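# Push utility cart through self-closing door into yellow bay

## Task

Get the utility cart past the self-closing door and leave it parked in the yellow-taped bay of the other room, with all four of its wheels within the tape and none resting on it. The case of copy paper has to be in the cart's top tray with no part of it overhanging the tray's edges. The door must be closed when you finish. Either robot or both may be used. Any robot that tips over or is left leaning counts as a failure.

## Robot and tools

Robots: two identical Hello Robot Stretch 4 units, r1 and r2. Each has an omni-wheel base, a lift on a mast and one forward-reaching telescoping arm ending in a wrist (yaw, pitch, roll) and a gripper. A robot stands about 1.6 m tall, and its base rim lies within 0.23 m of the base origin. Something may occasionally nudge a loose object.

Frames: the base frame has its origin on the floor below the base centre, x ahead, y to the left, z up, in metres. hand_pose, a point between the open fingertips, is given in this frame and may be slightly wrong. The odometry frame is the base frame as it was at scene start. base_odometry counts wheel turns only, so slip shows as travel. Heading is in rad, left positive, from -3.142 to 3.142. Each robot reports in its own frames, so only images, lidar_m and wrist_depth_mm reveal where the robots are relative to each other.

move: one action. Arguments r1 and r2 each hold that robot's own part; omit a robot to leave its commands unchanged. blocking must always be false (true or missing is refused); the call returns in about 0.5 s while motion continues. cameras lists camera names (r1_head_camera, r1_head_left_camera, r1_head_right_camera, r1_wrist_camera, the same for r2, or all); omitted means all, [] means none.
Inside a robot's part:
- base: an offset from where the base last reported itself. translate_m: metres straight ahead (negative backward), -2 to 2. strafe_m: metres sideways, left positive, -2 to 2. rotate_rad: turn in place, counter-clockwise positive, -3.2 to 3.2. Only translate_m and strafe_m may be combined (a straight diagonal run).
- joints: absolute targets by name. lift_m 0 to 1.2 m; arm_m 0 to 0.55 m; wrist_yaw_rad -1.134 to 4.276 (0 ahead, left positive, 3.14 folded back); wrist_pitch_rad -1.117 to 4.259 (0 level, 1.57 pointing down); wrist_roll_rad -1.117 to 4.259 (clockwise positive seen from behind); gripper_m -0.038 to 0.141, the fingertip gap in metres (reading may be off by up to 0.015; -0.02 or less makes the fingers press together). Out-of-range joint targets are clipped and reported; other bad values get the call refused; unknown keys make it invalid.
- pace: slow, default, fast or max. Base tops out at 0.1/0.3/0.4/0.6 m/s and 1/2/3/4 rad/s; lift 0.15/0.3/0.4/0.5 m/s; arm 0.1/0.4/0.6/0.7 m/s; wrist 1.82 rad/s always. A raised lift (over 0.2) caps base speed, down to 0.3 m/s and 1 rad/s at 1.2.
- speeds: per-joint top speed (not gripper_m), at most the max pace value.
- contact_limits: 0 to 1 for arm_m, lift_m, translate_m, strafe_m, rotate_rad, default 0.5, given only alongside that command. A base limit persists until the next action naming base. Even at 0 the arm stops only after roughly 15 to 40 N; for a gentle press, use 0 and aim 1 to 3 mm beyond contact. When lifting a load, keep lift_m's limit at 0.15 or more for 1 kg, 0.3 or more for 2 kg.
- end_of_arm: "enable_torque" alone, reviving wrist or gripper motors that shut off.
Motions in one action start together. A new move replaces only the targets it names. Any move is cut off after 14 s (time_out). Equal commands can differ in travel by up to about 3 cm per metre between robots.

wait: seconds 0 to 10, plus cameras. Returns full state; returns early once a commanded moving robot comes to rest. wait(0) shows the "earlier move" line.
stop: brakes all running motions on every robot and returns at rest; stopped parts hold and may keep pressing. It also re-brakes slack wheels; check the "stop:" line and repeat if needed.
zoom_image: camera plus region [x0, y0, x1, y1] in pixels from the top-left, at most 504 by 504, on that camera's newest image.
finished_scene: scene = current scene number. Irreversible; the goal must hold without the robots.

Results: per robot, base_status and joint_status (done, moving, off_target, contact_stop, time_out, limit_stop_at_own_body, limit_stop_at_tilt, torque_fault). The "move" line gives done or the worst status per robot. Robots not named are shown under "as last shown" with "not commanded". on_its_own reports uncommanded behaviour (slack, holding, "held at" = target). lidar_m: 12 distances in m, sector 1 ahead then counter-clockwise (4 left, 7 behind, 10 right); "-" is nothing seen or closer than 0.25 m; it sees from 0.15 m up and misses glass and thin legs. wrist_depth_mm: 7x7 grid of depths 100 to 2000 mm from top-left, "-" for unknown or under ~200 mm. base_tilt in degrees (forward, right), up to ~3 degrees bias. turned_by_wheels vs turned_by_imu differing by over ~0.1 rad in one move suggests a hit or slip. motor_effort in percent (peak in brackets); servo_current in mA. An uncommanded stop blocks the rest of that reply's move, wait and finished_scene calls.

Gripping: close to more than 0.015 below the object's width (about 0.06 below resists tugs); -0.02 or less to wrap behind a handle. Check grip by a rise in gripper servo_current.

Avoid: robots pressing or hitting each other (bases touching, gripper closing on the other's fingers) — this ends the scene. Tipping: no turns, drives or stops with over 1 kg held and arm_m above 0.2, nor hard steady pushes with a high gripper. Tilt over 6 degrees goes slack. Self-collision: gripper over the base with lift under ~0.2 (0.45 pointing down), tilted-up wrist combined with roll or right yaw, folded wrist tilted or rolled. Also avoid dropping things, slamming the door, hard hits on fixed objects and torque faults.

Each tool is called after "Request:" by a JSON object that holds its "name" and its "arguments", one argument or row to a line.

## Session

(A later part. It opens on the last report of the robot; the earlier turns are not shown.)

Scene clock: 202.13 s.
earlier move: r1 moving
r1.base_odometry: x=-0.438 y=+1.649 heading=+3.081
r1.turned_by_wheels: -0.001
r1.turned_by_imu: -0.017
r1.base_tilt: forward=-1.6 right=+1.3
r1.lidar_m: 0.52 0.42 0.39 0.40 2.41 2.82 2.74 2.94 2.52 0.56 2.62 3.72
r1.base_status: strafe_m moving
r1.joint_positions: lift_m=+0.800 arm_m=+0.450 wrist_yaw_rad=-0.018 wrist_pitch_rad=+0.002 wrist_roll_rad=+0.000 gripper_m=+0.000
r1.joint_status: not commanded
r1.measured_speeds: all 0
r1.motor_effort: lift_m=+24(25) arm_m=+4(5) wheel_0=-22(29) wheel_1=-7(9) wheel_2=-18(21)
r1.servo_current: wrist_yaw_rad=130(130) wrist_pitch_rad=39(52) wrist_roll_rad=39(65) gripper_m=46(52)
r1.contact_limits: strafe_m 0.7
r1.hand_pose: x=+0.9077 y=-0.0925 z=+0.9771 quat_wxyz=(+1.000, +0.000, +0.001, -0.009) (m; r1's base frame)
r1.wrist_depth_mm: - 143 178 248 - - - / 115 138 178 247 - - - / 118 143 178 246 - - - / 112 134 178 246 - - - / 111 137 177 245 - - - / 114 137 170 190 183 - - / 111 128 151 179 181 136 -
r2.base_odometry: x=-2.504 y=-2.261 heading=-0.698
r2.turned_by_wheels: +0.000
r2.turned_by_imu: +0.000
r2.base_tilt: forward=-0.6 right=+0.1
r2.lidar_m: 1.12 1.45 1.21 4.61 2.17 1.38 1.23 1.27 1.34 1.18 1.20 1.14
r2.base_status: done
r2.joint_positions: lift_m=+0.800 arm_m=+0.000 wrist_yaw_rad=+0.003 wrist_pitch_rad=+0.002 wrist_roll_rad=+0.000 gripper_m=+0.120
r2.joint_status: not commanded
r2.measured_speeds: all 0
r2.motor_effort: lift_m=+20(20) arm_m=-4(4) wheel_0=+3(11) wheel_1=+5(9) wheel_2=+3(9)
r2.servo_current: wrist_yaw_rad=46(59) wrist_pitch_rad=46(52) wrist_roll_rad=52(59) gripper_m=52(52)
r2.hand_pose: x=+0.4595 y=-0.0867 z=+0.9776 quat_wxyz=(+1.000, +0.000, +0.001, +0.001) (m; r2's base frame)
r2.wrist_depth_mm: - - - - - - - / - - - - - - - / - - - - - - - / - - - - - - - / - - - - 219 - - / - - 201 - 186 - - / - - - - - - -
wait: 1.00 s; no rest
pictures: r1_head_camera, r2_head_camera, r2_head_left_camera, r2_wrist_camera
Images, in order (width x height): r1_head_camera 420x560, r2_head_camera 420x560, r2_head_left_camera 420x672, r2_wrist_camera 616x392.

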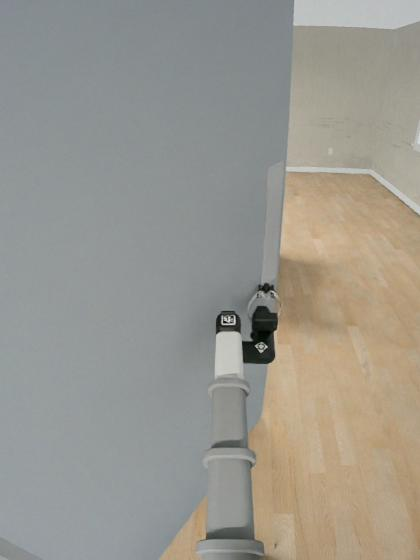

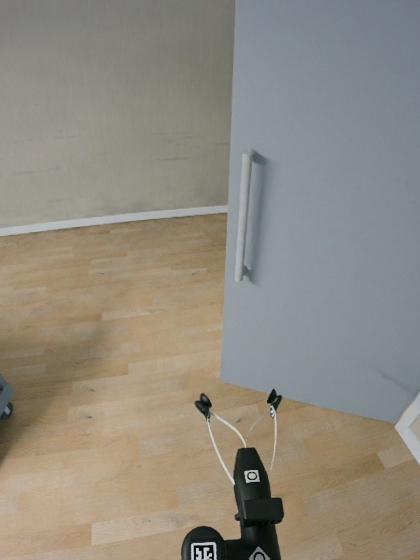

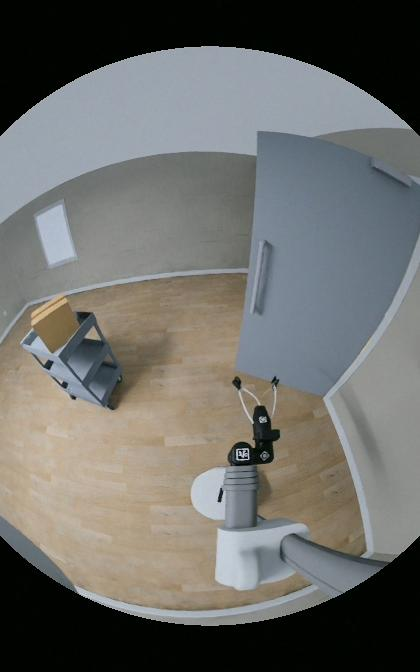

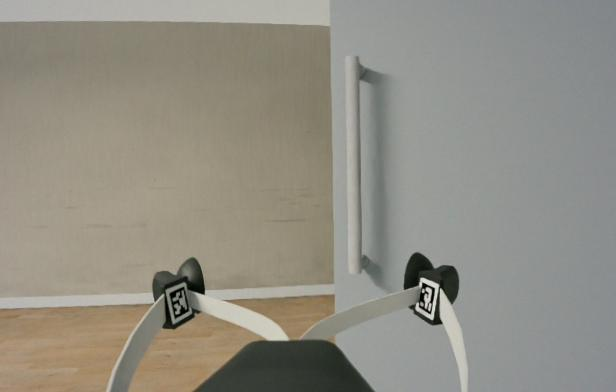

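Request:
{"name": "move", "arguments": {
  "blocking": false,
  "r2": {"base":{"strafe_m":-0.09,"translate_m":0.3},"joints":{"lift_m":0.93}},
  "cameras": []
}}

Request:
{"name": "wait", "arguments": {
  "seconds": 2.5,
  "cameras": ["r2_head_camera","r2_wrist_camera"]
}}

Scene clock: 231.90 s.
earlier move: r1 done
move: r2 moving
r1.base_odometry: x=-0.438 y=+1.649 heading=+3.081
r1.turned_by_wheels: +0.000
r1.turned_by_imu: +0.000
r1.base_tilt: forward=-1.6 right=+1.3
r1.lidar_m: 0.54 0.40 0.38 0.40 2.41 2.82 2.75 2.92 2.52 0.56 2.60 3.75
r1.base_status: done
r1.joint_positions: lift_m=+0.800 arm_m=+0.450 wrist_yaw_rad=-0.018 wrist_pitch_rad=+0.002 wrist_roll_rad=+0.000 gripper_m=+0.000
r1.joint_status: not commanded
r1.measured_speeds: all 0
r1.motor_effort: lift_m=+24(25) arm_m=+4(4) wheel_0=-23(23) wheel_1=-8(8) wheel_2=-19(19)
r1.servo_current: wrist_yaw_rad=98(124) wrist_pitch_rad=33(46) wrist_roll_rad=46(59) gripper_m=46(52)
r1.contact_limits: strafe_m 0.7
r1.hand_pose: x=+0.9077 y=-0.0925 z=+0.9771 quat_wxyz=(+1.000, +0.000, +0.001, -0.009) (m; r1's base frame)
r1.wrist_depth_mm: - 142 179 248 - - - / 115 138 178 248 - - - / 118 142 178 246 - - - / 112 133 185 246 - - - / 111 137 177 244 - - - / 114 136 170 198 185 - - / 110 128 150 179 181 136 -
r2.base_odometry: x=-2.486 y=-2.289 heading=-0.698
r2.turned_by_wheels: +0.000
r2.turned_by_imu: +0.001
r2.base_tilt: forward=-0.7 right=+0.0
r2.lidar_m: 1.07 3.49 1.20 4.62 2.22 1.43 1.26 1.27 1.30 1.16 1.20 1.10
r2.base_status: translate_m moving; strafe_m moving
r2.joint_positions: lift_m=+0.838 arm_m=+0.000 wrist_yaw_rad=+0.003 wrist_pitch_rad=+0.002 wrist_roll_rad=+0.000 gripper_m=+0.120
r2.joint_status: lift_m moving
r2.measured_speeds: translate_m=+0.120 strafe_m=-0.036 rotate_rad=+0.003 lift_m=+0.146 arm_m=+0.000 wrist_yaw_rad=+0.000 wrist_pitch_rad=+0.000 wrist_roll_rad=+0.000
r2.motor_effort: lift_m=+21(25) arm_m=-4(4) wheel_0=+10(11) wheel_1=+4(7) wheel_2=-11(13)
r2.servo_current: wrist_yaw_rad=39(59) wrist_pitch_rad=39(46) wrist_roll_rad=39(52) gripper_m=52(59)
r2.hand_pose: x=+0.4595 y=-0.0867 z=+1.0154 quat_wxyz=(+1.000, +0.000, +0.001, +0.001) (m; r2's base frame)
r2.wrist_depth_mm: - - - - - - - / - - - - - - - / - - - - - - - / - - - - - - - / - - - - 831 - - / - - 201 - 186 - - / - - - - - - -
pictures: none
No camera images: "cameras" was empty.

Scene clock: 233.90 s.
earlier move: r2 done
r1.base_odometry: x=-0.438 y=+1.649 heading=+3.081
r1.turned_by_wheels: +0.000
r1.turned_by_imu: +0.000
r1.base_tilt: forward=-1.6 right=+1.3
r1.lidar_m: 0.52 0.40 0.38 0.42 2.44 2.81 2.75 2.93 2.51 0.56 2.59 3.72
r1.base_status: done
r1.joint_positions: lift_m=+0.800 arm_m=+0.450 wrist_yaw_rad=-0.018 wrist_pitch_rad=+0.002 wrist_roll_rad=+0.000 gripper_m=+0.000
r1.joint_status: not commanded
r1.measured_speeds: all 0
r1.motor_effort: lift_m=+24(25) arm_m=+4(4) wheel_0=-23(24) wheel_1=-8(8) wheel_2=-19(19)
r1.servo_current: wrist_yaw_rad=98(124) wrist_pitch_rad=33(52) wrist_roll_rad=33(72) gripper_m=39(52)
r1.contact_limits: strafe_m 0.7
r1.hand_pose: x=+0.9077 y=-0.0925 z=+0.9771 quat_wxyz=(+1.000, +0.000, +0.001, -0.009) (m; r1's base frame)
r1.wrist_depth_mm: - 143 178 248 - - - / 115 138 178 248 - - - / 118 143 178 246 - - - / 112 134 185 245 - - - / 111 137 176 245 - - - / 113 137 169 198 185 - - / 110 127 150 180 181 136 -
r2.base_odometry: x=-2.332 y=-2.523 heading=-0.698
r2.turned_by_wheels: +0.000
r2.turned_by_imu: +0.000
r2.base_tilt: forward=-0.7 right=+0.1
r2.lidar_m: 0.79 3.24 1.20 1.19 2.64 1.69 1.51 1.52 1.16 1.03 0.91 0.82
r2.base_status: done
r2.joint_positions: lift_m=+0.930 arm_m=+0.000 wrist_yaw_rad=+0.003 wrist_pitch_rad=+0.002 wrist_roll_rad=+0.000 gripper_m=+0.120
r2.joint_status: all done
r2.measured_speeds: all 0
r2.motor_effort: lift_m=+21(25) arm_m=-4(4) wheel_0=+3(12) wheel_1=+3(7) wheel_2=-4(13)
r2.servo_current: wrist_yaw_rad=46(59) wrist_pitch_rad=46(46) wrist_roll_rad=52(65) gripper_m=46(59)
r2.hand_pose: x=+0.4595 y=-0.0867 z=+1.1075 quat_wxyz=(+1.000, +0.000, +0.001, +0.001) (m; r2's base frame)
r2.wrist_depth_mm: - - - - - - - / - - - 640 - - - / - - - 647 - - - / - - - 654 - - - / - - - 647 - - - / - - 200 564 185 - - / - - - - - - -
wait: 2.00 of 2.5 s (r2 has come to rest)
pictures: r2_head_camera, r2_wrist_camera
Images, in order (width x height): r2_head_camera 420x560, r2_wrist_camera 616x392.

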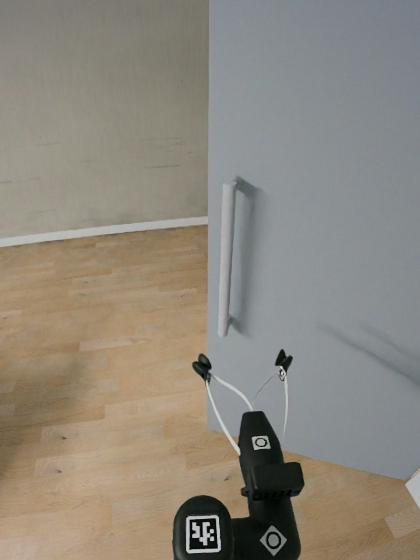

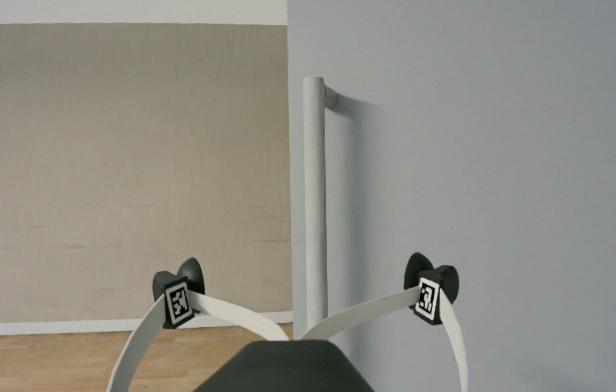

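Request:
{"name": "move", "arguments": {
  "blocking": false,
  "r2": {"base":{"strafe_m":-0.012,"translate_m":0.15},"joints":{"arm_m":0.19}},
  "cameras": []
}}

Request:
{"name": "wait", "arguments": {
  "seconds": 2,
  "cameras": ["r2_head_camera","r2_wrist_camera"]
}}

Scene clock: 238.93 s.
move: r2 moving
r1: as last shown
r1.lidar_m: 0.53 0.41 0.38 0.38 2.40 2.82 2.72 2.94 2.51 0.56 2.60 3.70
r1.motor_effort: lift_m=+24(24) arm_m=+4(4) wheel_0=-23(23) wheel_1=-8(8) wheel_2=-19(19)
r1.servo_current: wrist_yaw_rad=91(111) wrist_pitch_rad=39(52) wrist_roll_rad=46(78) gripper_m=39(46)
r1.contact_limits: strafe_m 0.7
r1.wrist_depth_mm: - 143 179 247 - - - / 115 138 178 247 - - - / 118 142 178 246 - - - / 111 134 185 244 - - - / 111 137 177 243 - - - / 114 137 170 198 185 - - / 111 128 150 180 182 136 -
r2.base_odometry: x=-2.309 y=-2.545 heading=-0.698
r2.turned_by_wheels: +0.000
r2.turned_by_imu: +0.001
r2.base_tilt: forward=-0.7 right=+0.1
r2.lidar_m: 0.74 3.22 1.19 1.16 2.71 1.74 1.54 1.57 1.16 1.02 0.88 0.79
r2.base_status: translate_m moving; strafe_m moving
r2.joint_positions: lift_m=+0.930 arm_m=+0.051 wrist_yaw_rad=+0.002 wrist_pitch_rad=+0.002 wrist_roll_rad=+0.000 gripper_m=+0.120
r2.joint_status: arm_m moving
r2.measured_speeds: translate_m=+0.120 strafe_m=-0.009 rotate_rad=+0.001 lift_m=+0.000 arm_m=+0.195 wrist_yaw_rad=+0.000 wrist_pitch_rad=+0.000 wrist_roll_rad=+0.000
r2.motor_effort: lift_m=+21(21) arm_m=+4(9) wheel_0=+10(10) wheel_1=+6(8) wheel_2=-12(14)
r2.servo_current: wrist_yaw_rad=46(59) wrist_pitch_rad=39(46) wrist_roll_rad=39(52) gripper_m=52(52)
r2.hand_pose: x=+0.5100 y=-0.0867 z=+1.1075 quat_wxyz=(+1.000, +0.000, +0.001, +0.001) (m; r2's base frame)
r2.wrist_depth_mm: - - - - - - - / - - - 544 - - - / - - - 574 - - - / - - - 585 - - - / - - - 580 - - - / - - 200 488 185 - - / - - - - - - -
pictures: none
No camera images: "cameras" was empty.

Scene clock: 240.27 s.
earlier move: r2 done
r1.base_odometry: x=-0.438 y=+1.649 heading=+3.081
r1.turned_by_wheels: +0.000
r1.turned_by_imu: +0.000
r1.base_tilt: forward=-1.6 right=+1.3
r1.lidar_m: 0.54 0.41 0.39 0.41 2.41 2.80 2.75 2.95 2.51 0.55 2.59 3.69
r1.base_status: not commanded
r1.joint_positions: lift_m=+0.800 arm_m=+0.450 wrist_yaw_rad=-0.018 wrist_pitch_rad=+0.002 wrist_roll_rad=+0.000 gripper_m=+0.000
r1.joint_status: not commanded
r1.measured_speeds: all 0
r1.motor_effort: lift_m=+24(25) arm_m=+4(4) wheel_0=-24(24) wheel_1=-8(8) wheel_2=-19(19)
r1.servo_current: wrist_yaw_rad=98(130) wrist_pitch_rad=39(52) wrist_roll_rad=33(78) gripper_m=39(46)
r1.contact_limits: strafe_m 0.7
r1.hand_pose: x=+0.9077 y=-0.0925 z=+0.9771 quat_wxyz=(+1.000, +0.000, +0.001, -0.009) (m; r1's base frame)
r1.wrist_depth_mm: - 143 179 249 - - - / 115 138 178 247 - - - / 118 142 178 246 - - - / 112 133 185 246 - - - / 111 137 177 244 - - - / 114 137 169 198 185 - - / 110 128 151 180 182 136 -
r2.base_odometry: x=-2.225 y=-2.628 heading=-0.698
r2.turned_by_wheels: +0.000
r2.turned_by_imu: +0.000
r2.base_tilt: forward=-0.7 right=+0.0
r2.lidar_m: 0.63 3.12 1.19 1.16 2.92 1.86 1.66 1.68 1.10 1.00 0.77 0.67
r2.base_status: done
r2.joint_positions: lift_m=+0.930 arm_m=+0.190 wrist_yaw_rad=+0.002 wrist_pitch_rad=+0.002 wrist_roll_rad=+0.000 gripper_m=+0.120
r2.joint_status: all done
r2.measured_speeds: all 0
r2.motor_effort: lift_m=+21(21) arm_m=+7(11) wheel_0=+2(12) wheel_1=+2(8) wheel_2=-2(14)
r2.servo_current: wrist_yaw_rad=39(59) wrist_pitch_rad=39(46) wrist_roll_rad=52(65) gripper_m=46(59)
r2.hand_pose: x=+0.6493 y=-0.0867 z=+1.1075 quat_wxyz=(+1.000, +0.000, +0.001, +0.001) (m; r2's base frame)
r2.wrist_depth_mm: - - - 272 259 241 224 / - - - 225 263 239 224 / - - - 223 264 241 226 / - - - 222 266 241 227 / - - - 222 267 244 229 / - - 197 216 259 242 230 / - - - - 266 240 231
wait: 1.33 of 2 s (r2 has come to rest)
pictures: r2_head_camera, r2_wrist_camera
Images, in order (width x height): r2_head_camera 420x560, r2_wrist_camera 616x392.

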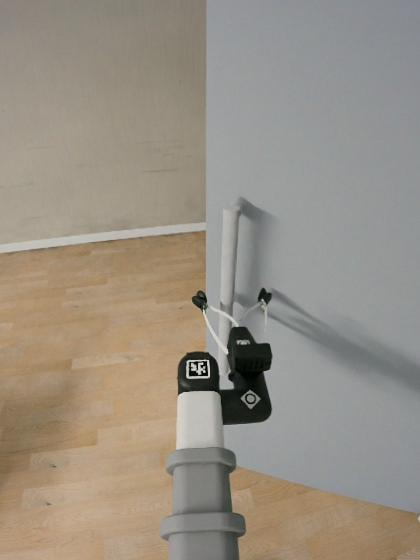

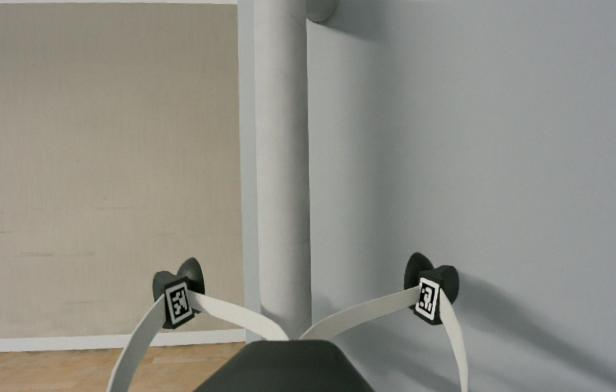

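Request:
{"name": "move", "arguments": {
  "blocking": false,
  "r2": {"base":{"strafe_m":0.012},"joints":{"arm_m":0.207}},
  "cameras": []
}}

Request:
{"name": "wait", "arguments": {
  "seconds": 0.8,
  "cameras": []
}}

Request:
{"name": "move", "arguments": {
  "blocking": false,
  "r2": {"joints":{"gripper_m":-0.02}},
  "cameras": []
}}

Request:
{"name": "wait", "arguments": {
  "seconds": 2,
  "cameras": ["r2_head_camera","r2_wrist_camera"]
}}

Scene clock: 246.60 s.
move: r2 moving
r1: as last shown
r1.base_tilt: forward=-1.5 right=+1.3
r1.lidar_m: 0.56 0.40 0.38 0.41 2.40 2.82 2.74 2.96 2.53 0.56 2.60 3.72
r1.motor_effort: lift_m=+24(25) arm_m=+3(4) wheel_0=-22(23) wheel_1=-7(8) wheel_2=-19(19)
r1.servo_current: wrist_yaw_rad=85(111) wrist_pitch_rad=33(52) wrist_roll_rad=39(52) gripper_m=39(46)
r1.contact_limits: strafe_m 0.7
r1.wrist_depth_mm: - 143 179 248 - - - / 115 138 178 247 - - - / 118 142 178 246 - - - / 112 133 185 243 - - - / 111 137 177 244 - - - / 114 137 170 198 185 - - / 110 127 150 180 181 136 -
r2.base_odometry: x=-2.217 y=-2.619 heading=-0.698
r2.turned_by_wheels: +0.000
r2.turned_by_imu: +0.001
r2.base_tilt: forward=-0.7 right=+0.1
r2.lidar_m: 0.65 3.09 1.18 1.16 2.91 1.87 1.66 1.69 1.12 1.02 0.77 0.69
r2.base_status: strafe_m moving
r2.joint_positions: lift_m=+0.930 arm_m=+0.207 wrist_yaw_rad=+0.002 wrist_pitch_rad=+0.002 wrist_roll_rad=+0.000 gripper_m=+0.120
r2.joint_status: arm_m moving
r2.measured_speeds: all 0
r2.motor_effort: lift_m=+21(21) arm_m=+9(9) wheel_0=-5(7) wheel_1=+3(9) wheel_2=-1(2)
r2.servo_current: wrist_yaw_rad=52(52) wrist_pitch_rad=33(46) wrist_roll_rad=52(52) gripper_m=52(52)
r2.hand_pose: x=+0.6663 y=-0.0867 z=+1.1075 quat_wxyz=(+1.000, +0.000, +0.001, +0.001) (m; r2's base frame)
r2.wrist_depth_mm: - - - 196 249 227 213 / - - - 195 250 228 216 / - - - 198 253 229 216 / - - - 198 255 232 218 / - - - 199 255 234 220 / - - 201 200 214 230 220 / - - - - 252 229 221
pictures: none
No camera images: "cameras" was empty.

Scene clock: 246.80 s.
earlier move: r2 done
r1.base_odometry: x=-0.438 y=+1.649 heading=+3.081
r1.turned_by_wheels: +0.000
r1.turned_by_imu: +0.000
r1.base_tilt: forward=-1.6 right=+1.3
r1.lidar_m: 0.54 0.41 0.38 0.39 2.39 2.83 2.76 2.95 2.50 0.56 2.59 3.71
r1.base_status: not commanded
r1.joint_positions: lift_m=+0.800 arm_m=+0.450 wrist_yaw_rad=-0.018 wrist_pitch_rad=+0.002 wrist_roll_rad=+0.000 gripper_m=+0.000
r1.joint_status: not commanded
r1.measured_speeds: all 0
r1.on_its_own: wrist_yaw_rad is at rest, and its servo_current (111 mA) is outside its rest range (0 to 104 mA)
r1.motor_effort: lift_m=+24(25) arm_m=+4(4) wheel_0=-23(23) wheel_1=-8(8) wheel_2=-19(19)
r1.servo_current: wrist_yaw_rad=111(117) wrist_pitch_rad=39(52) wrist_roll_rad=46(52) gripper_m=39(46)
r1.contact_limits: strafe_m 0.7
r1.hand_pose: x=+0.9077 y=-0.0925 z=+0.9771 quat_wxyz=(+1.000, +0.000, +0.001, -0.009) (m; r1's base frame)
r1.wrist_depth_mm: - 143 179 248 - - - / 115 138 178 248 - - - / 118 143 178 247 - - - / 112 133 185 245 - - - / 111 137 177 243 - - - / 114 137 169 198 185 - - / 110 127 150 179 182 136 -
r2.base_odometry: x=-2.217 y=-2.619 heading=-0.698
r2.turned_by_wheels: +0.000
r2.turned_by_imu: +0.000
r2.base_tilt: forward=-0.7 right=+0.1
r2.lidar_m: 0.64 3.08 1.17 1.15 2.93 1.87 1.64 1.68 1.14 1.02 0.76 0.68
r2.base_status: done
r2.joint_positions: lift_m=+0.930 arm_m=+0.207 wrist_yaw_rad=+0.002 wrist_pitch_rad=+0.002 wrist_roll_rad=+0.000 gripper_m=+0.120
r2.joint_status: all done
r2.measured_speeds: all 0
r2.motor_effort: lift_m=+21(21) arm_m=+7(9) wheel_0=-4(7) wheel_1=+2(9) wheel_2=+0(2)
r2.servo_current: wrist_yaw_rad=46(52) wrist_pitch_rad=39(46) wrist_roll_rad=46(52) gripper_m=52(59)
r2.hand_pose: x=+0.6663 y=-0.0867 z=+1.1075 quat_wxyz=(+1.000, +0.000, +0.001, +0.001) (m; r2's base frame)
r2.wrist_depth_mm: - - - 197 249 227 214 / - - - 195 251 229 215 / - - - 197 252 230 216 / - - - 198 255 232 217 / - - - 200 255 232 219 / - - 201 200 199 231 220 / - - - - 252 230 220
wait: 0.20 of 0.8 s (r2 has come to rest)
pictures: none
No camera images: "cameras" was empty.

Scene clock: 247.30 s.
move: r2 moving
r1.base_odometry: x=-0.438 y=+1.649 heading=+3.081
r1.turned_by_wheels: +0.000
r1.turned_by_imu: +0.000
r1.base_tilt: forward=-1.6 right=+1.3
r1.lidar_m: 0.54 0.39 0.37 0.41 2.40 2.81 2.74 2.95 2.54 0.57 2.62 3.72
r1.base_status: not commanded
r1.joint_positions: lift_m=+0.800 arm_m=+0.450 wrist_yaw_rad=-0.018 wrist_pitch_rad=+0.002 wrist_roll_rad=+0.000 gripper_m=+0.000
r1.joint_status: not commanded
r1.measured_speeds: all 0
r1.motor_effort: lift_m=+24(25) arm_m=+4(4) wheel_0=-23(23) wheel_1=-8(8) wheel_2=-19(19)
r1.servo_current: wrist_yaw_rad=98(117) wrist_pitch_rad=39(46) wrist_roll_rad=46(59) gripper_m=39(52)
r1.contact_limits: strafe_m 0.7
r1.hand_pose: x=+0.9077 y=-0.0925 z=+0.9771 quat_wxyz=(+1.000, +0.000, +0.001, -0.009) (m; r1's base frame)
r1.wrist_depth_mm: - 143 179 248 - - - / 115 138 178 248 - - - / 118 142 178 245 - - - / 112 134 185 245 - - - / 111 137 177 243 - - - / 114 137 169 198 185 - - / 110 127 151 179 181 136 -
r2.base_odometry: x=-2.217 y=-2.619 heading=-0.698
r2.turned_by_wheels: +0.000
r2.turned_by_imu: +0.000
r2.base_tilt: forward=-0.6 right=+0.1
r2.lidar_m: 0.64 3.11 1.18 1.14 2.91 1.87 1.66 1.68 1.15 1.02 0.78 0.69
r2.base_status: not commanded
r2.joint_positions: lift_m=+0.930 arm_m=+0.207 wrist_yaw_rad=+0.002 wrist_pitch_rad=+0.002 wrist_roll_rad=+0.000 gripper_m=+0.106
r2.joint_status: gripper_m moving
r2.measured_speeds: all 0
r2.motor_effort: lift_m=+21(21) arm_m=+7(7) wheel_0=-4(5) wheel_1=+2(3) wheel_2=+0(0)
r2.servo_current: wrist_yaw_rad=59(59) wrist_pitch_rad=39(46) wrist_roll_rad=46(52) gripper_m=137(137)
r2.hand_pose: x=+0.6663 y=-0.0867 z=+1.1075 quat_wxyz=(+1.000, +0.000, +0.001, +0.001) (m; r2's base frame)
r2.wrist_depth_mm: - - - 196 249 227 213 / - - - 195 250 228 214 / - - - 197 252 229 216 / - - - 198 253 232 218 / - - - 200 255 232 220 / - - 198 198 199 231 220 / - - - - 252 229 221
pictures: none
No camera images: "cameras" was empty.

Scene clock: 248.97 s.
earlier move: r2 done
r1.base_odometry: x=-0.438 y=+1.649 heading=+3.081
r1.turned_by_wheels: +0.001
r1.turned_by_imu: +0.001
r1.base_tilt: forward=-1.5 right=+1.3
r1.lidar_m: 0.54 0.41 0.38 0.39 2.43 2.79 2.75 2.96 2.51 0.56 2.62 3.75
r1.base_status: not commanded
r1.joint_positions: lift_m=+0.800 arm_m=+0.450 wrist_yaw_rad=-0.018 wrist_pitch_rad=+0.002 wrist_roll_rad=+0.000 gripper_m=+0.000
r1.joint_status: not commanded
r1.measured_speeds: all 0
r1.motor_effort: lift_m=+24(25) arm_m=+4(4) wheel_0=-17(24) wheel_1=-8(8) wheel_2=-14(19)
r1.servo_current: wrist_yaw_rad=104(130) wrist_pitch_rad=46(52) wrist_roll_rad=52(65) gripper_m=46(52)
r1.contact_limits: strafe_m 0.7
r1.hand_pose: x=+0.9077 y=-0.0925 z=+0.9771 quat_wxyz=(+1.000, +0.000, +0.001, -0.009) (m; r1's base frame)
r1.wrist_depth_mm: - - 187 260 - - - / 121 145 187 259 - - - / 124 144 195 258 - - - / 117 140 187 256 - - - / 114 148 185 244 - - - / 120 143 179 200 185 - - / 116 138 163 183 164 - -
r2.base_odometry: x=-2.217 y=-2.619 heading=-0.698
r2.turned_by_wheels: +0.000
r2.turned_by_imu: +0.000
r2.base_tilt: forward=-0.7 right=+0.0
r2.lidar_m: 0.63 3.10 1.18 1.14 2.91 1.83 1.65 1.67 1.14 1.02 0.75 0.67
r2.base_status: not commanded
r2.joint_positions: lift_m=+0.930 arm_m=+0.207 wrist_yaw_rad=+0.002 wrist_pitch_rad=+0.002 wrist_roll_rad=+0.000 gripper_m=-0.018
r2.joint_status: all done
r2.measured_speeds: all 0
r2.motor_effort: lift_m=+21(21) arm_m=+5(7) wheel_0=-3(5) wheel_1=+2(3) wheel_2=+0(1)
r2.servo_current: wrist_yaw_rad=52(59) wrist_pitch_rad=39(46) wrist_roll_rad=39(52) gripper_m=124(247)
r2.hand_pose: x=+0.6664 y=-0.0867 z=+1.1075 quat_wxyz=(+1.000, +0.000, +0.001, +0.001) (m; r2's base frame)
r2.wrist_depth_mm: - - - 180 236 216 204 / - - - 180 237 218 - / - - - 185 239 220 205 / - - - 182 242 220 206 / - - - 184 243 222 208 / - - 185 185 182 220 209 / - - - - 242 218 210
wait: 1.67 of 2 s (r2 has come to rest)
pictures: r2_head_camera, r2_wrist_camera
Images, in order (width x height): r2_head_camera 420x560, r2_wrist_camera 616x392.

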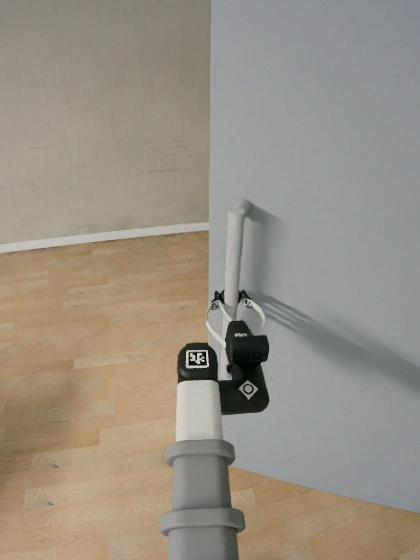

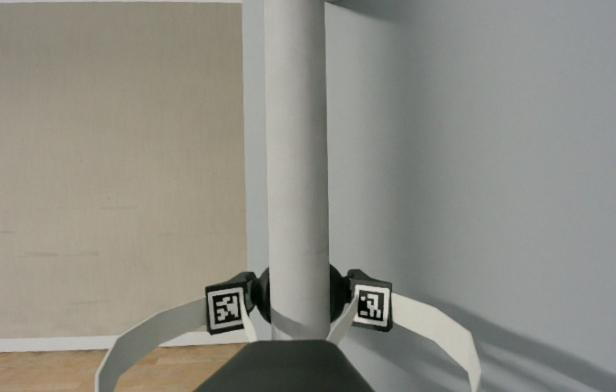

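Request:
{"name": "move", "arguments": {
  "blocking": false,
  "r2": {"base":{"translate_m":-0.22,"strafe_m":0.004},"pace":"slow","contact_limits":{"translate_m":0.7}},
  "cameras": []
}}

Request:
{"name": "wait", "arguments": {
  "seconds": 4,
  "cameras": ["r2_head_camera","r2_wrist_camera"]
}}

Scene clock: 257.80 s.
move: r2 moving
r1: as last shown
r1.base_odometry: x=-0.438 y=+1.649 heading=+3.082
r1.base_tilt: forward=-1.6 right=+1.3
r1.lidar_m: 0.54 0.41 0.37 0.41 2.42 2.82 2.74 2.95 2.51 0.54 2.62 3.75
r1.measured_speeds: translate_m=+0.000 strafe_m=+0.000 rotate_rad=+0.004 lift_m=+0.000 arm_m=+0.000 wrist_yaw_rad=+0.000 wrist_pitch_rad=+0.000 wrist_roll_rad=+0.000
r1.motor_effort: lift_m=+24(25) arm_m=+4(4) wheel_0=-13(18) wheel_1=-6(8) wheel_2=-10(14)
r1.servo_current: wrist_yaw_rad=91(117) wrist_pitch_rad=39(46) wrist_roll_rad=59(65) gripper_m=52(52)
r1.contact_limits: strafe_m 0.7
r1.wrist_depth_mm: 128 160 194 272 - - - / 125 155 193 270 - - - / 125 150 194 270 - - - / 124 149 193 265 - - - / 114 149 192 265 - - - / 123 148 183 191 183 - - / 126 138 168 183 147 - -
r2.base_odometry: x=-2.226 y=-2.611 heading=-0.697
r2.turned_by_wheels: +0.001
r2.turned_by_imu: +0.001
r2.base_tilt: forward=-0.6 right=+0.1
r2.lidar_m: 0.63 3.13 1.18 1.17 2.88 1.84 1.64 1.67 1.15 1.02 0.76 0.66
r2.base_status: translate_m moving; strafe_m moving
r2.joint_positions: lift_m=+0.930 arm_m=+0.207 wrist_yaw_rad=+0.004 wrist_pitch_rad=+0.002 wrist_roll_rad=+0.000 gripper_m=-0.018
r2.joint_status: not commanded
r2.measured_speeds: translate_m=-0.047 strafe_m=+0.002 rotate_rad=+0.001 lift_m=+0.000 arm_m=+0.000 wrist_yaw_rad=+0.010 wrist_pitch_rad=+0.000 wrist_roll_rad=+0.000
r2.motor_effort: lift_m=+21(21) arm_m=+2(5) wheel_0=-2(8) wheel_1=-4(6) wheel_2=+16(16)
r2.servo_current: wrist_yaw_rad=52(59) wrist_pitch_rad=39(46) wrist_roll_rad=52(59) gripper_m=124(130)
r2.contact_limits: translate_m 0.7
r2.hand_pose: x=+0.6667 y=-0.0862 z=+1.1075 quat_wxyz=(+1.000, +0.000, +0.001, +0.002) (m; r2's base frame)
r2.wrist_depth_mm: - - - 183 236 217 204 / - - - 181 237 220 - / - - - 185 241 220 206 / - - - 183 241 220 208 / - - - 185 244 223 209 / - - 183 185 181 221 210 / - - - - 243 218 212
pictures: none
No camera images: "cameras" was empty.

Scene clock: 260.80 s.
earlier move: r2 done
r1.base_odometry: x=-0.438 y=+1.649 heading=+3.084
r1.turned_by_wheels: +0.001
r1.turned_by_imu: +0.001
r1.base_tilt: forward=-1.6 right=+1.3
r1.lidar_m: 0.70 0.45 0.38 0.42 2.40 2.81 2.73 2.95 2.52 0.54 2.61 3.72
r1.base_status: not commanded
r1.joint_positions: lift_m=+0.800 arm_m=+0.450 wrist_yaw_rad=-0.003 wrist_pitch_rad=+0.002 wrist_roll_rad=+0.000 gripper_m=+0.000
r1.joint_status: not commanded
r1.measured_speeds: all 0
r1.motor_effort: lift_m=+24(25) arm_m=+4(4) wheel_0=-4(18) wheel_1=-2(8) wheel_2=-3(14)
r1.servo_current: wrist_yaw_rad=33(117) wrist_pitch_rad=33(52) wrist_roll_rad=46(65) gripper_m=46(52)
r1.contact_limits: strafe_m 0.7
r1.hand_pose: x=+0.9090 y=-0.0882 z=+0.9771 quat_wxyz=(+1.000, +0.000, +0.001, -0.001) (m; r1's base frame)
r1.wrist_depth_mm: 274 373 - - - - - / 285 355 - - - - - / 285 355 - - - - - / 283 353 - 1756 - - - / 281 351 - - - - - / 271 353 193 203 - - - / 270 322 166 164 144 - -
r2.base_odometry: x=-2.383 y=-2.475 heading=-0.695
r2.turned_by_wheels: +0.002
r2.turned_by_imu: +0.008
r2.base_tilt: forward=-0.7 right=+0.0
r2.lidar_m: 0.64 3.33 1.19 1.60 2.52 1.63 1.43 1.46 1.20 1.05 0.91 0.71
r2.base_status: done
r2.joint_positions: lift_m=+0.930 arm_m=+0.207 wrist_yaw_rad=+0.020 wrist_pitch_rad=+0.002 wrist_roll_rad=+0.000 gripper_m=-0.018
r2.joint_status: not commanded
r2.measured_speeds: all 0
r2.on_its_own: wrist_yaw_rad is at rest, and its servo_current (124 mA) is outside its rest range (0 to 104 mA)
r2.motor_effort: lift_m=+21(21) arm_m=-4(5) wheel_0=+13(15) wheel_1=+0(8) wheel_2=+24(28)
r2.servo_current: wrist_yaw_rad=124(130) wrist_pitch_rad=39(46) wrist_roll_rad=52(59) gripper_m=130(137)
r2.contact_limits: translate_m 0.7
r2.hand_pose: x=+0.6680 y=-0.0816 z=+1.1075 quat_wxyz=(+1.000, +0.000, +0.001, +0.010) (m; r2's base frame)
r2.wrist_depth_mm: - - 272 250 242 231 221 / - - 273 252 244 229 223 / - - 274 253 246 233 224 / - - 277 193 248 234 225 / - - 279 193 249 236 226 / - - 187 186 182 236 228 / - 157 - - 252 235 229
wait: 3.00 of 4 s (r2 has come to rest)
pictures: r2_head_camera, r2_wrist_camera
Images, in order (width x height): r2_head_camera 420x560, r2_wrist_camera 616x392.

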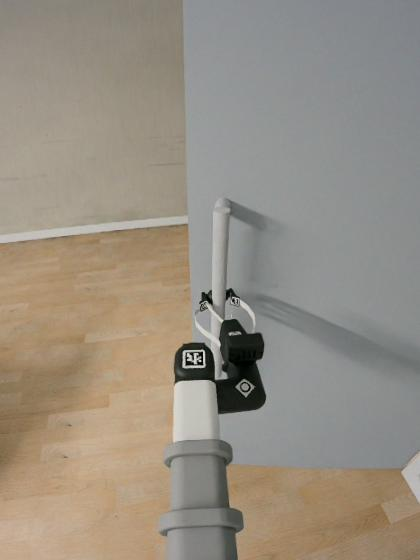

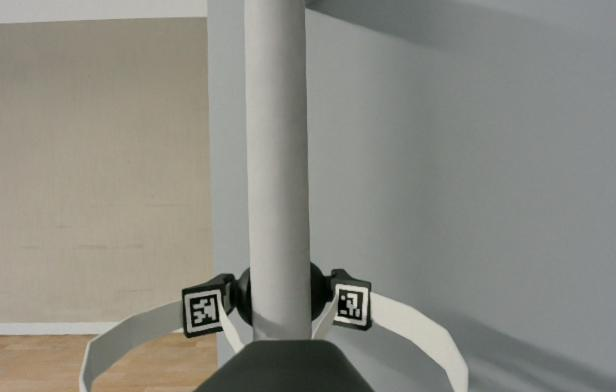

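Request:
{"name": "move", "arguments": {
  "blocking": false,
  "r2": {"base":{"translate_m":-0.25,"strafe_m":-0.055},"pace":"slow","contact_limits":{"translate_m":0.7}},
  "cameras": []
}}

Request:
{"name": "wait", "arguments": {
  "seconds": 5,
  "cameras": ["r1_head_left_camera","r2_head_camera","r1_head_camera","r2_head_left_camera"]
}}

Scene clock: 264.70 s.
move: r2 moving
r1: as last shown
r1.turned_by_wheels: +0.000
r1.turned_by_imu: +0.000
r1.base_tilt: forward=-1.6 right=+1.2
r1.lidar_m: 0.74 0.44 0.39 0.40 2.43 2.82 2.75 2.94 2.53 0.56 2.61 3.72
r1.motor_effort: lift_m=+24(25) arm_m=+4(4) wheel_0=-4(4) wheel_1=-2(2) wheel_2=-3(3)
r1.servo_current: wrist_yaw_rad=39(59) wrist_pitch_rad=46(46) wrist_roll_rad=39(59) gripper_m=46(52)
r1.contact_limits: strafe_m 0.7
r1.wrist_depth_mm: 283 368 - - - - - / 293 370 - - - - - / 283 368 - - - - - / 293 366 - 1708 - - - / 282 364 - - - - - / 278 364 193 203 - - - / 287 334 166 164 145 - -
r2.base_odometry: x=-2.394 y=-2.469 heading=-0.692
r2.turned_by_wheels: +0.003
r2.turned_by_imu: +0.008
r2.base_tilt: forward=-0.7 right=+0.0
r2.lidar_m: 0.62 3.33 1.20 1.73 2.47 1.57 1.43 1.43 1.18 1.04 0.89 0.71
r2.base_status: translate_m moving; strafe_m moving
r2.joint_positions: lift_m=+0.930 arm_m=+0.207 wrist_yaw_rad=+0.020 wrist_pitch_rad=+0.002 wrist_roll_rad=+0.000 gripper_m=-0.018
r2.joint_status: not commanded
r2.measured_speeds: translate_m=-0.047 strafe_m=-0.011 rotate_rad=+0.001 lift_m=+0.000 arm_m=+0.000 wrist_yaw_rad=+0.000 wrist_pitch_rad=+0.000 wrist_roll_rad=+0.000
r2.motor_effort: lift_m=+21(21) arm_m=-4(4) wheel_0=+16(17) wheel_1=-3(3) wheel_2=+26(29)
r2.servo_current: wrist_yaw_rad=117(124) wrist_pitch_rad=39(46) wrist_roll_rad=46(46) gripper_m=117(130)
r2.contact_limits: translate_m 0.7
r2.hand_pose: x=+0.6680 y=-0.0816 z=+1.1075 quat_wxyz=(+1.000, +0.000, +0.001, +0.010) (m; r2's base frame)
r2.wrist_depth_mm: - - 272 250 242 231 222 / - - 273 252 245 231 224 / - - 276 195 246 233 224 / - - 277 193 248 235 226 / - - 278 191 249 236 228 / - - 187 186 181 236 229 / - - - - 251 236 229
pictures: none
No camera images: "cameras" was empty.

Scene clock: 268.00 s.
earlier move: r2 done
r1.base_odometry: x=-0.438 y=+1.649 heading=+3.084
r1.turned_by_wheels: +0.000
r1.turned_by_imu: +0.000
r1.base_tilt: forward=-1.6 right=+1.3
r1.lidar_m: 1.03 0.51 0.38 0.41 2.45 2.82 2.74 2.96 2.52 0.56 2.61 3.73
r1.base_status: not commanded
r1.joint_positions: lift_m=+0.800 arm_m=+0.450 wrist_yaw_rad=-0.003 wrist_pitch_rad=+0.002 wrist_roll_rad=+0.000 gripper_m=+0.000
r1.joint_status: not commanded
r1.measured_speeds: all 0
r1.motor_effort: lift_m=+24(25) arm_m=+4(4) wheel_0=-4(5) wheel_1=-2(2) wheel_2=-3(3)
r1.servo_current: wrist_yaw_rad=59(65) wrist_pitch_rad=46(52) wrist_roll_rad=46(65) gripper_m=39(52)
r1.contact_limits: strafe_m 0.7
r1.hand_pose: x=+0.9090 y=-0.0882 z=+0.9771 quat_wxyz=(+1.000, +0.000, +0.001, -0.001) (m; r1's base frame)
r1.wrist_depth_mm: 512 - - - - - - / 512 - - - - - - / 512 - - - - - - / 508 - - 1708 - - - / 504 - - - - - - / 500 - - 204 - - - / 496 - 183 164 145 - -
r2.base_odometry: x=-2.610 y=-2.358 heading=-0.692
r2.turned_by_wheels: +0.001
r2.turned_by_imu: +0.070
r2.base_tilt: forward=-0.7 right=+0.1
r2.lidar_m: 0.63 1.56 1.34 4.78 1.89 1.32 1.23 1.25 1.12 1.02 1.02 0.74
r2.base_status: done
r2.joint_positions: lift_m=+0.930 arm_m=+0.207 wrist_yaw_rad=+0.022 wrist_pitch_rad=+0.002 wrist_roll_rad=+0.000 gripper_m=-0.018
r2.joint_status: not commanded
r2.measured_speeds: all 0
r2.on_its_own: wrist_yaw_rad is at rest, and its servo_current (124 mA) is outside its rest range (0 to 104 mA)
r2.motor_effort: lift_m=+21(21) arm_m=-5(6) wheel_0=+15(19) wheel_1=+2(4) wheel_2=+22(30)
r2.servo_current: wrist_yaw_rad=124(143) wrist_pitch_rad=39(46) wrist_roll_rad=52(59) gripper_m=124(130)
r2.contact_limits: translate_m 0.7
r2.hand_pose: x=+0.6682 y=-0.0812 z=+1.1075 quat_wxyz=(+1.000, +0.000, +0.001, +0.011) (m; r2's base frame)
r2.wrist_depth_mm: - - 263 255 254 248 - / - - 266 186 254 251 246 / - - 267 258 256 251 247 / - - 270 259 258 252 249 / - - 271 201 259 255 250 / - - 183 189 183 256 252 / - 160 277 - 263 254 253
wait: 3.30 of 5 s (r2 has come to rest)
pictures: r1_head_camera, r1_head_left_camera, r2_head_camera, r2_head_left_camera
Images, in order (width x height): r1_head_camera 420x560, r1_head_left_camera 420x672, r2_head_camera 420x560, r2_head_left_camera 420x672.

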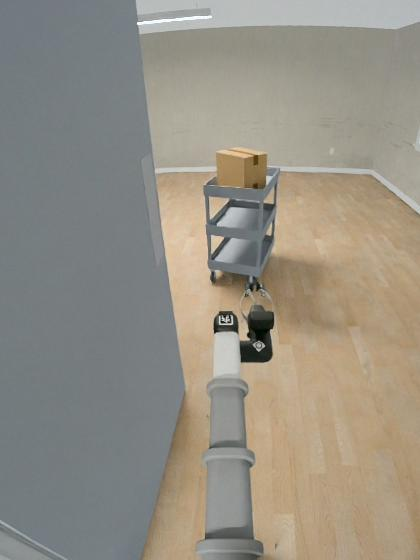

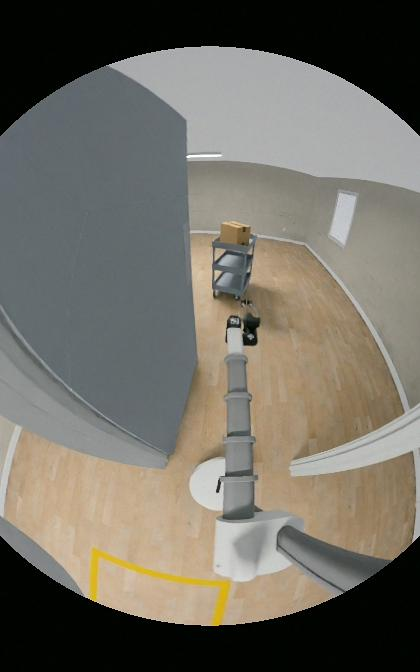

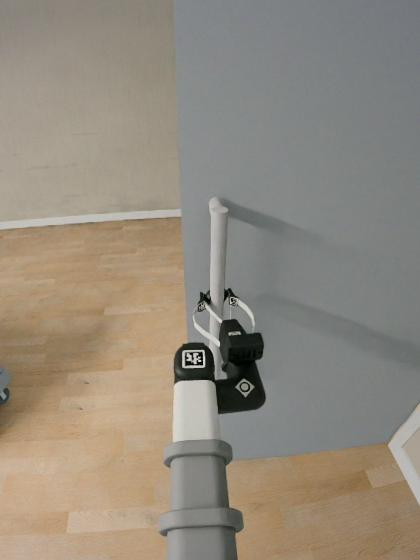

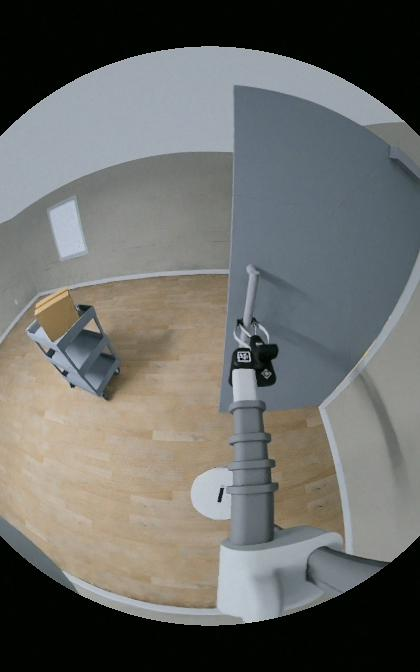

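Request:
{"name": "move", "arguments": {
  "blocking": false,
  "r1": {"base":{"rotate_rad":-0.18},"joints":{"arm_m":0.1,"lift_m":0.95,"gripper_m":0.06}},
  "r2": {"base":{"translate_m":-0.11,"strafe_m":-0.01},"pace":"slow","contact_limits":{"translate_m":0.7}},
  "cameras": []
}}

Request:
{"name": "wait", "arguments": {
  "seconds": 2,
  "cameras": []
}}

Request:
{"name": "wait", "arguments": {
  "seconds": 1.5,
  "cameras": ["r1_head_camera","r1_head_left_camera","r2_head_left_camera","r1_wrist_camera"]
}}

Request:
{"name": "zoom_image", "arguments": {
  "camera": "r1_head_camera",
  "region": [150, 120, 330, 300]
}}

Scene clock: 287.63 s.
move: r1 moving; r2 moving
r1.base_odometry: x=-0.438 y=+1.649 heading=+2.914
r1.turned_by_wheels: -0.170
r1.turned_by_imu: -0.172
r1.base_tilt: forward=-1.6 right=+1.3
r1.lidar_m: 2.20 0.56 0.40 0.41 2.32 2.95 2.76 2.81 2.63 0.58 0.56 3.17
r1.base_status: rotate_rad moving
r1.joint_positions: lift_m=+0.837 arm_m=+0.399 wrist_yaw_rad=-0.002 wrist_pitch_rad=+0.002 wrist_roll_rad=+0.000 gripper_m=+0.019
r1.joint_status: lift_m moving; arm_m moving; gripper_m moving
r1.measured_speeds: translate_m=-0.001 strafe_m=+0.000 rotate_rad=-0.218 lift_m=+0.146 arm_m=-0.195 wrist_yaw_rad=+0.000 wrist_pitch_rad=+0.000 wrist_roll_rad=+0.000
r1.motor_effort: lift_m=+26(28) arm_m=-3(7) wheel_0=+2(9) wheel_1=+2(7) wheel_2=-1(7)
r1.servo_current: wrist_yaw_rad=26(72) wrist_pitch_rad=39(46) wrist_roll_rad=33(59) gripper_m=65(72)
r1.hand_pose: x=+0.8585 y=-0.0880 z=+1.0150 quat_wxyz=(+1.000, +0.000, +0.001, -0.001) (m; r1's base frame)
r1.wrist_depth_mm: - - - - - - - / - - - - - - - / - - - - - - - / - - 1756 - - - - / - - - - - - - / - - 192 211 187 - - / - - 180 154 184 - -
r2.base_odometry: x=-2.620 y=-2.351 heading=-0.689
r2.turned_by_wheels: +0.003
r2.turned_by_imu: +0.005
r2.base_tilt: forward=-0.6 right=+0.1
r2.lidar_m: 0.63 1.51 1.36 4.76 1.90 1.29 1.20 1.24 1.09 1.01 1.04 0.73
r2.base_status: translate_m moving; strafe_m moving
r2.joint_positions: lift_m=+0.930 arm_m=+0.207 wrist_yaw_rad=+0.022 wrist_pitch_rad=+0.002 wrist_roll_rad=+0.000 gripper_m=-0.018
r2.joint_status: not commanded
r2.measured_speeds: translate_m=-0.049 strafe_m=-0.005 rotate_rad=+0.000 lift_m=+0.000 arm_m=+0.000 wrist_yaw_rad=+0.000 wrist_pitch_rad=+0.000 wrist_roll_rad=+0.000
r2.motor_effort: lift_m=+21(21) arm_m=-5(6) wheel_0=+11(14) wheel_1=-3(4) wheel_2=+28(28)
r2.servo_current: wrist_yaw_rad=124(130) wrist_pitch_rad=39(46) wrist_roll_rad=46(59) gripper_m=130(130)
r2.contact_limits: translate_m 0.7
r2.hand_pose: x=+0.6682 y=-0.0812 z=+1.1075 quat_wxyz=(+1.000, +0.000, +0.001, +0.011) (m; r2's base frame)
r2.wrist_depth_mm: - - 264 256 254 250 247 / - - 265 186 256 251 248 / - - 267 186 257 253 249 / - - 268 260 258 253 250 / - - 271 208 260 256 252 / - - 183 188 184 257 253 / - 159 274 - 264 257 256
pictures: none
No camera images: "cameras" was empty.

Scene clock: 289.30 s.
earlier move: r1 done; r2 moving
r1.base_odometry: x=-0.438 y=+1.649 heading=+2.904
r1.turned_by_wheels: -0.010
r1.turned_by_imu: -0.010
r1.base_tilt: forward=-1.5 right=+1.2
r1.lidar_m: 2.21 0.64 0.40 0.40 2.32 2.93 2.78 2.79 2.62 0.58 0.57 3.15
r1.base_status: done
r1.joint_positions: lift_m=+0.949 arm_m=+0.100 wrist_yaw_rad=-0.002 wrist_pitch_rad=+0.002 wrist_roll_rad=+0.000 gripper_m=+0.060
r1.joint_status: all done
r1.measured_speeds: all 0
r1.motor_effort: lift_m=+25(28) arm_m=-5(9) wheel_0=+2(9) wheel_1=+0(7) wheel_2=+0(7)
r1.servo_current: wrist_yaw_rad=52(72) wrist_pitch_rad=46(52) wrist_roll_rad=59(72) gripper_m=46(85)
r1.hand_pose: x=+0.5592 y=-0.0880 z=+1.1270 quat_wxyz=(+1.000, +0.000, +0.001, -0.001) (m; r1's base frame)
r1.wrist_depth_mm: - - - - - - - / - - - - - - - / - - - - - - - / - - - - - - - / - - - - - - - / - - 194 - 189 - - / - - - 143 - - -
r2.base_odometry: x=-2.701 y=-2.296 heading=-0.690
r2.turned_by_wheels: -0.001
r2.turned_by_imu: +0.002
r2.base_tilt: forward=-0.7 right=+0.0
r2.lidar_m: 0.61 1.58 1.42 4.77 1.75 1.19 1.09 1.15 1.12 1.03 1.06 0.75
r2.base_status: translate_m moving; strafe_m moving
r2.joint_positions: lift_m=+0.930 arm_m=+0.207 wrist_yaw_rad=+0.022 wrist_pitch_rad=+0.002 wrist_roll_rad=+0.000 gripper_m=-0.018
r2.joint_status: not commanded
r2.measured_speeds: all 0
r2.motor_effort: lift_m=+21(21) arm_m=-6(6) wheel_0=+8(15) wheel_1=+1(4) wheel_2=+18(28)
r2.servo_current: wrist_yaw_rad=124(143) wrist_pitch_rad=39(46) wrist_roll_rad=46(59) gripper_m=117(130)
r2.contact_limits: translate_m 0.7
r2.hand_pose: x=+0.6682 y=-0.0812 z=+1.1075 quat_wxyz=(+1.000, +0.000, +0.001, +0.011) (m; r2's base frame)
r2.wrist_depth_mm: - - 259 262 264 266 270 / - - 260 185 265 267 270 / - - 263 196 267 270 271 / - - 264 195 268 271 274 / - - 266 195 270 272 276 / - - 183 189 182 274 277 / - 158 268 - 274 277 279
wait: 1.67 of 2 s (r1 has come to rest)
pictures: none
No camera images: "cameras" was empty.

Scene clock: 289.50 s.
earlier move: r2 done
r1.base_odometry: x=-0.438 y=+1.649 heading=+2.904
r1.turned_by_wheels: +0.000
r1.turned_by_imu: +0.000
r1.base_tilt: forward=-1.6 right=+1.3
r1.lidar_m: 2.20 0.65 0.39 0.40 2.30 2.94 2.75 2.79 2.65 0.57 0.57 3.15
r1.base_status: done
r1.joint_positions: lift_m=+0.949 arm_m=+0.100 wrist_yaw_rad=-0.002 wrist_pitch_rad=+0.002 wrist_roll_rad=+0.000 gripper_m=+0.060
r1.joint_status: all done
r1.measured_speeds: all 0
r1.motor_effort: lift_m=+25(28) arm_m=-5(9) wheel_0=+1(9) wheel_1=+0(7) wheel_2=+1(7)
r1.servo_current: wrist_yaw_rad=52(72) wrist_pitch_rad=39(52) wrist_roll_rad=46(72) gripper_m=46(85)
r1.hand_pose: x=+0.5592 y=-0.0880 z=+1.1270 quat_wxyz=(+1.000, +0.000, +0.001, -0.001) (m; r1's base frame)
r1.wrist_depth_mm: - - - - - - - / - - - - - - - / - - - - - - - / - - - - - - - / - - - - - - - / - - 194 - 189 - - / - - - 143 - - -
r2.base_odometry: x=-2.701 y=-2.296 heading=-0.690
r2.turned_by_wheels: +0.000
r2.turned_by_imu: +0.000
r2.base_tilt: forward=-0.7 right=+0.0
r2.lidar_m: 0.61 1.60 1.40 4.77 1.74 1.20 1.10 1.14 1.12 1.03 1.05 0.75
r2.base_status: done
r2.joint_positions: lift_m=+0.930 arm_m=+0.207 wrist_yaw_rad=+0.022 wrist_pitch_rad=+0.002 wrist_roll_rad=+0.000 gripper_m=-0.018
r2.joint_status: not commanded
r2.measured_speeds: all 0
r2.on_its_own: wrist_yaw_rad is at rest, and its servo_current (124 mA) is outside its rest range (0 to 104 mA)
r2.motor_effort: lift_m=+21(21) arm_m=-6(6) wheel_0=+8(15) wheel_1=+0(4) wheel_2=+18(28)
r2.servo_current: wrist_yaw_rad=124(143) wrist_pitch_rad=39(46) wrist_roll_rad=59(59) gripper_m=124(130)
r2.contact_limits: translate_m 0.7
r2.hand_pose: x=+0.6682 y=-0.0812 z=+1.1075 quat_wxyz=(+1.000, +0.000, +0.001, +0.011) (m; r2's base frame)
r2.wrist_depth_mm: - - 259 263 265 266 268 / - - 262 185 265 268 271 / - - 263 196 265 270 272 / - - 264 196 268 271 272 / - - 265 195 272 272 276 / - - 183 189 181 276 277 / - 158 270 - 274 277 279
wait: 0.20 of 1.5 s (r2 has come to rest)
pictures: r1_head_camera, r1_head_left_camera, r1_wrist_camera, r2_head_left_camera
Images, in order (width x height): r1_head_camera 420x560, r1_head_left_camera 420x672, r1_wrist_camera 616x392, r2_head_left_camera 420x672.

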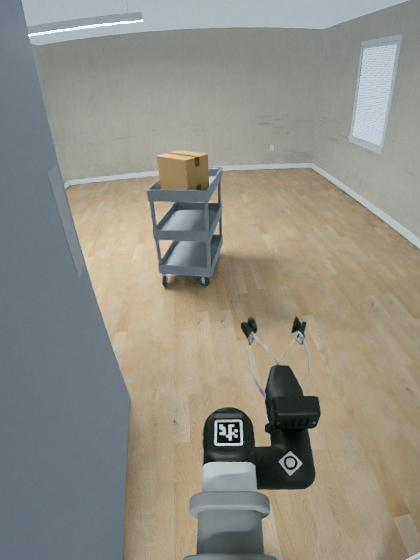

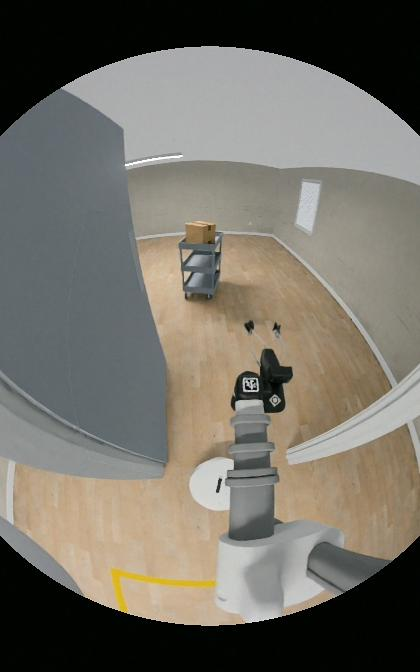

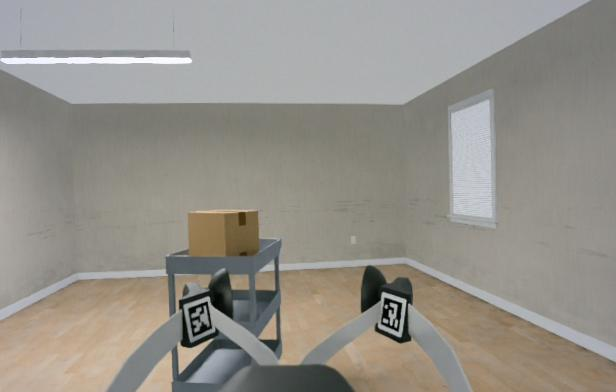

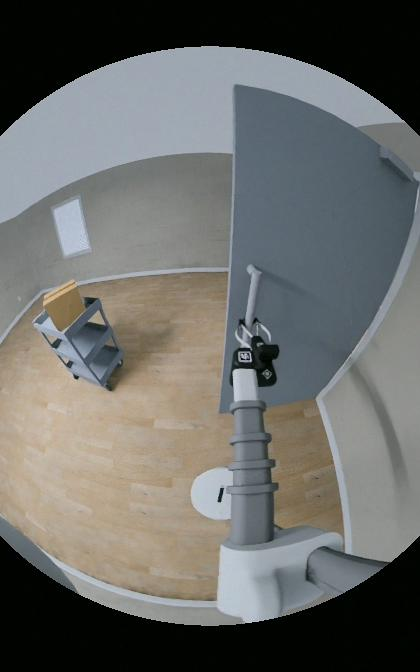

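Scaled by 2.800 from the camera's 420x560 image, which has a finer 600x800 frame.

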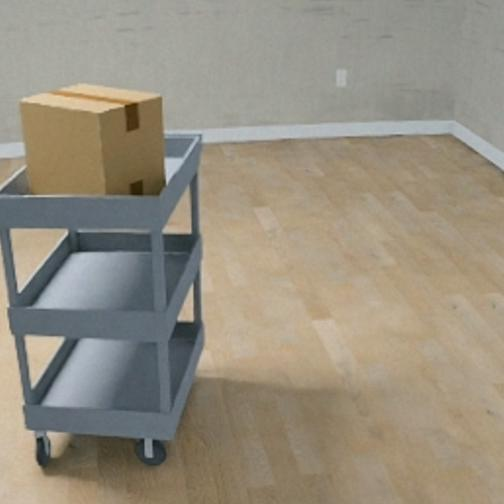

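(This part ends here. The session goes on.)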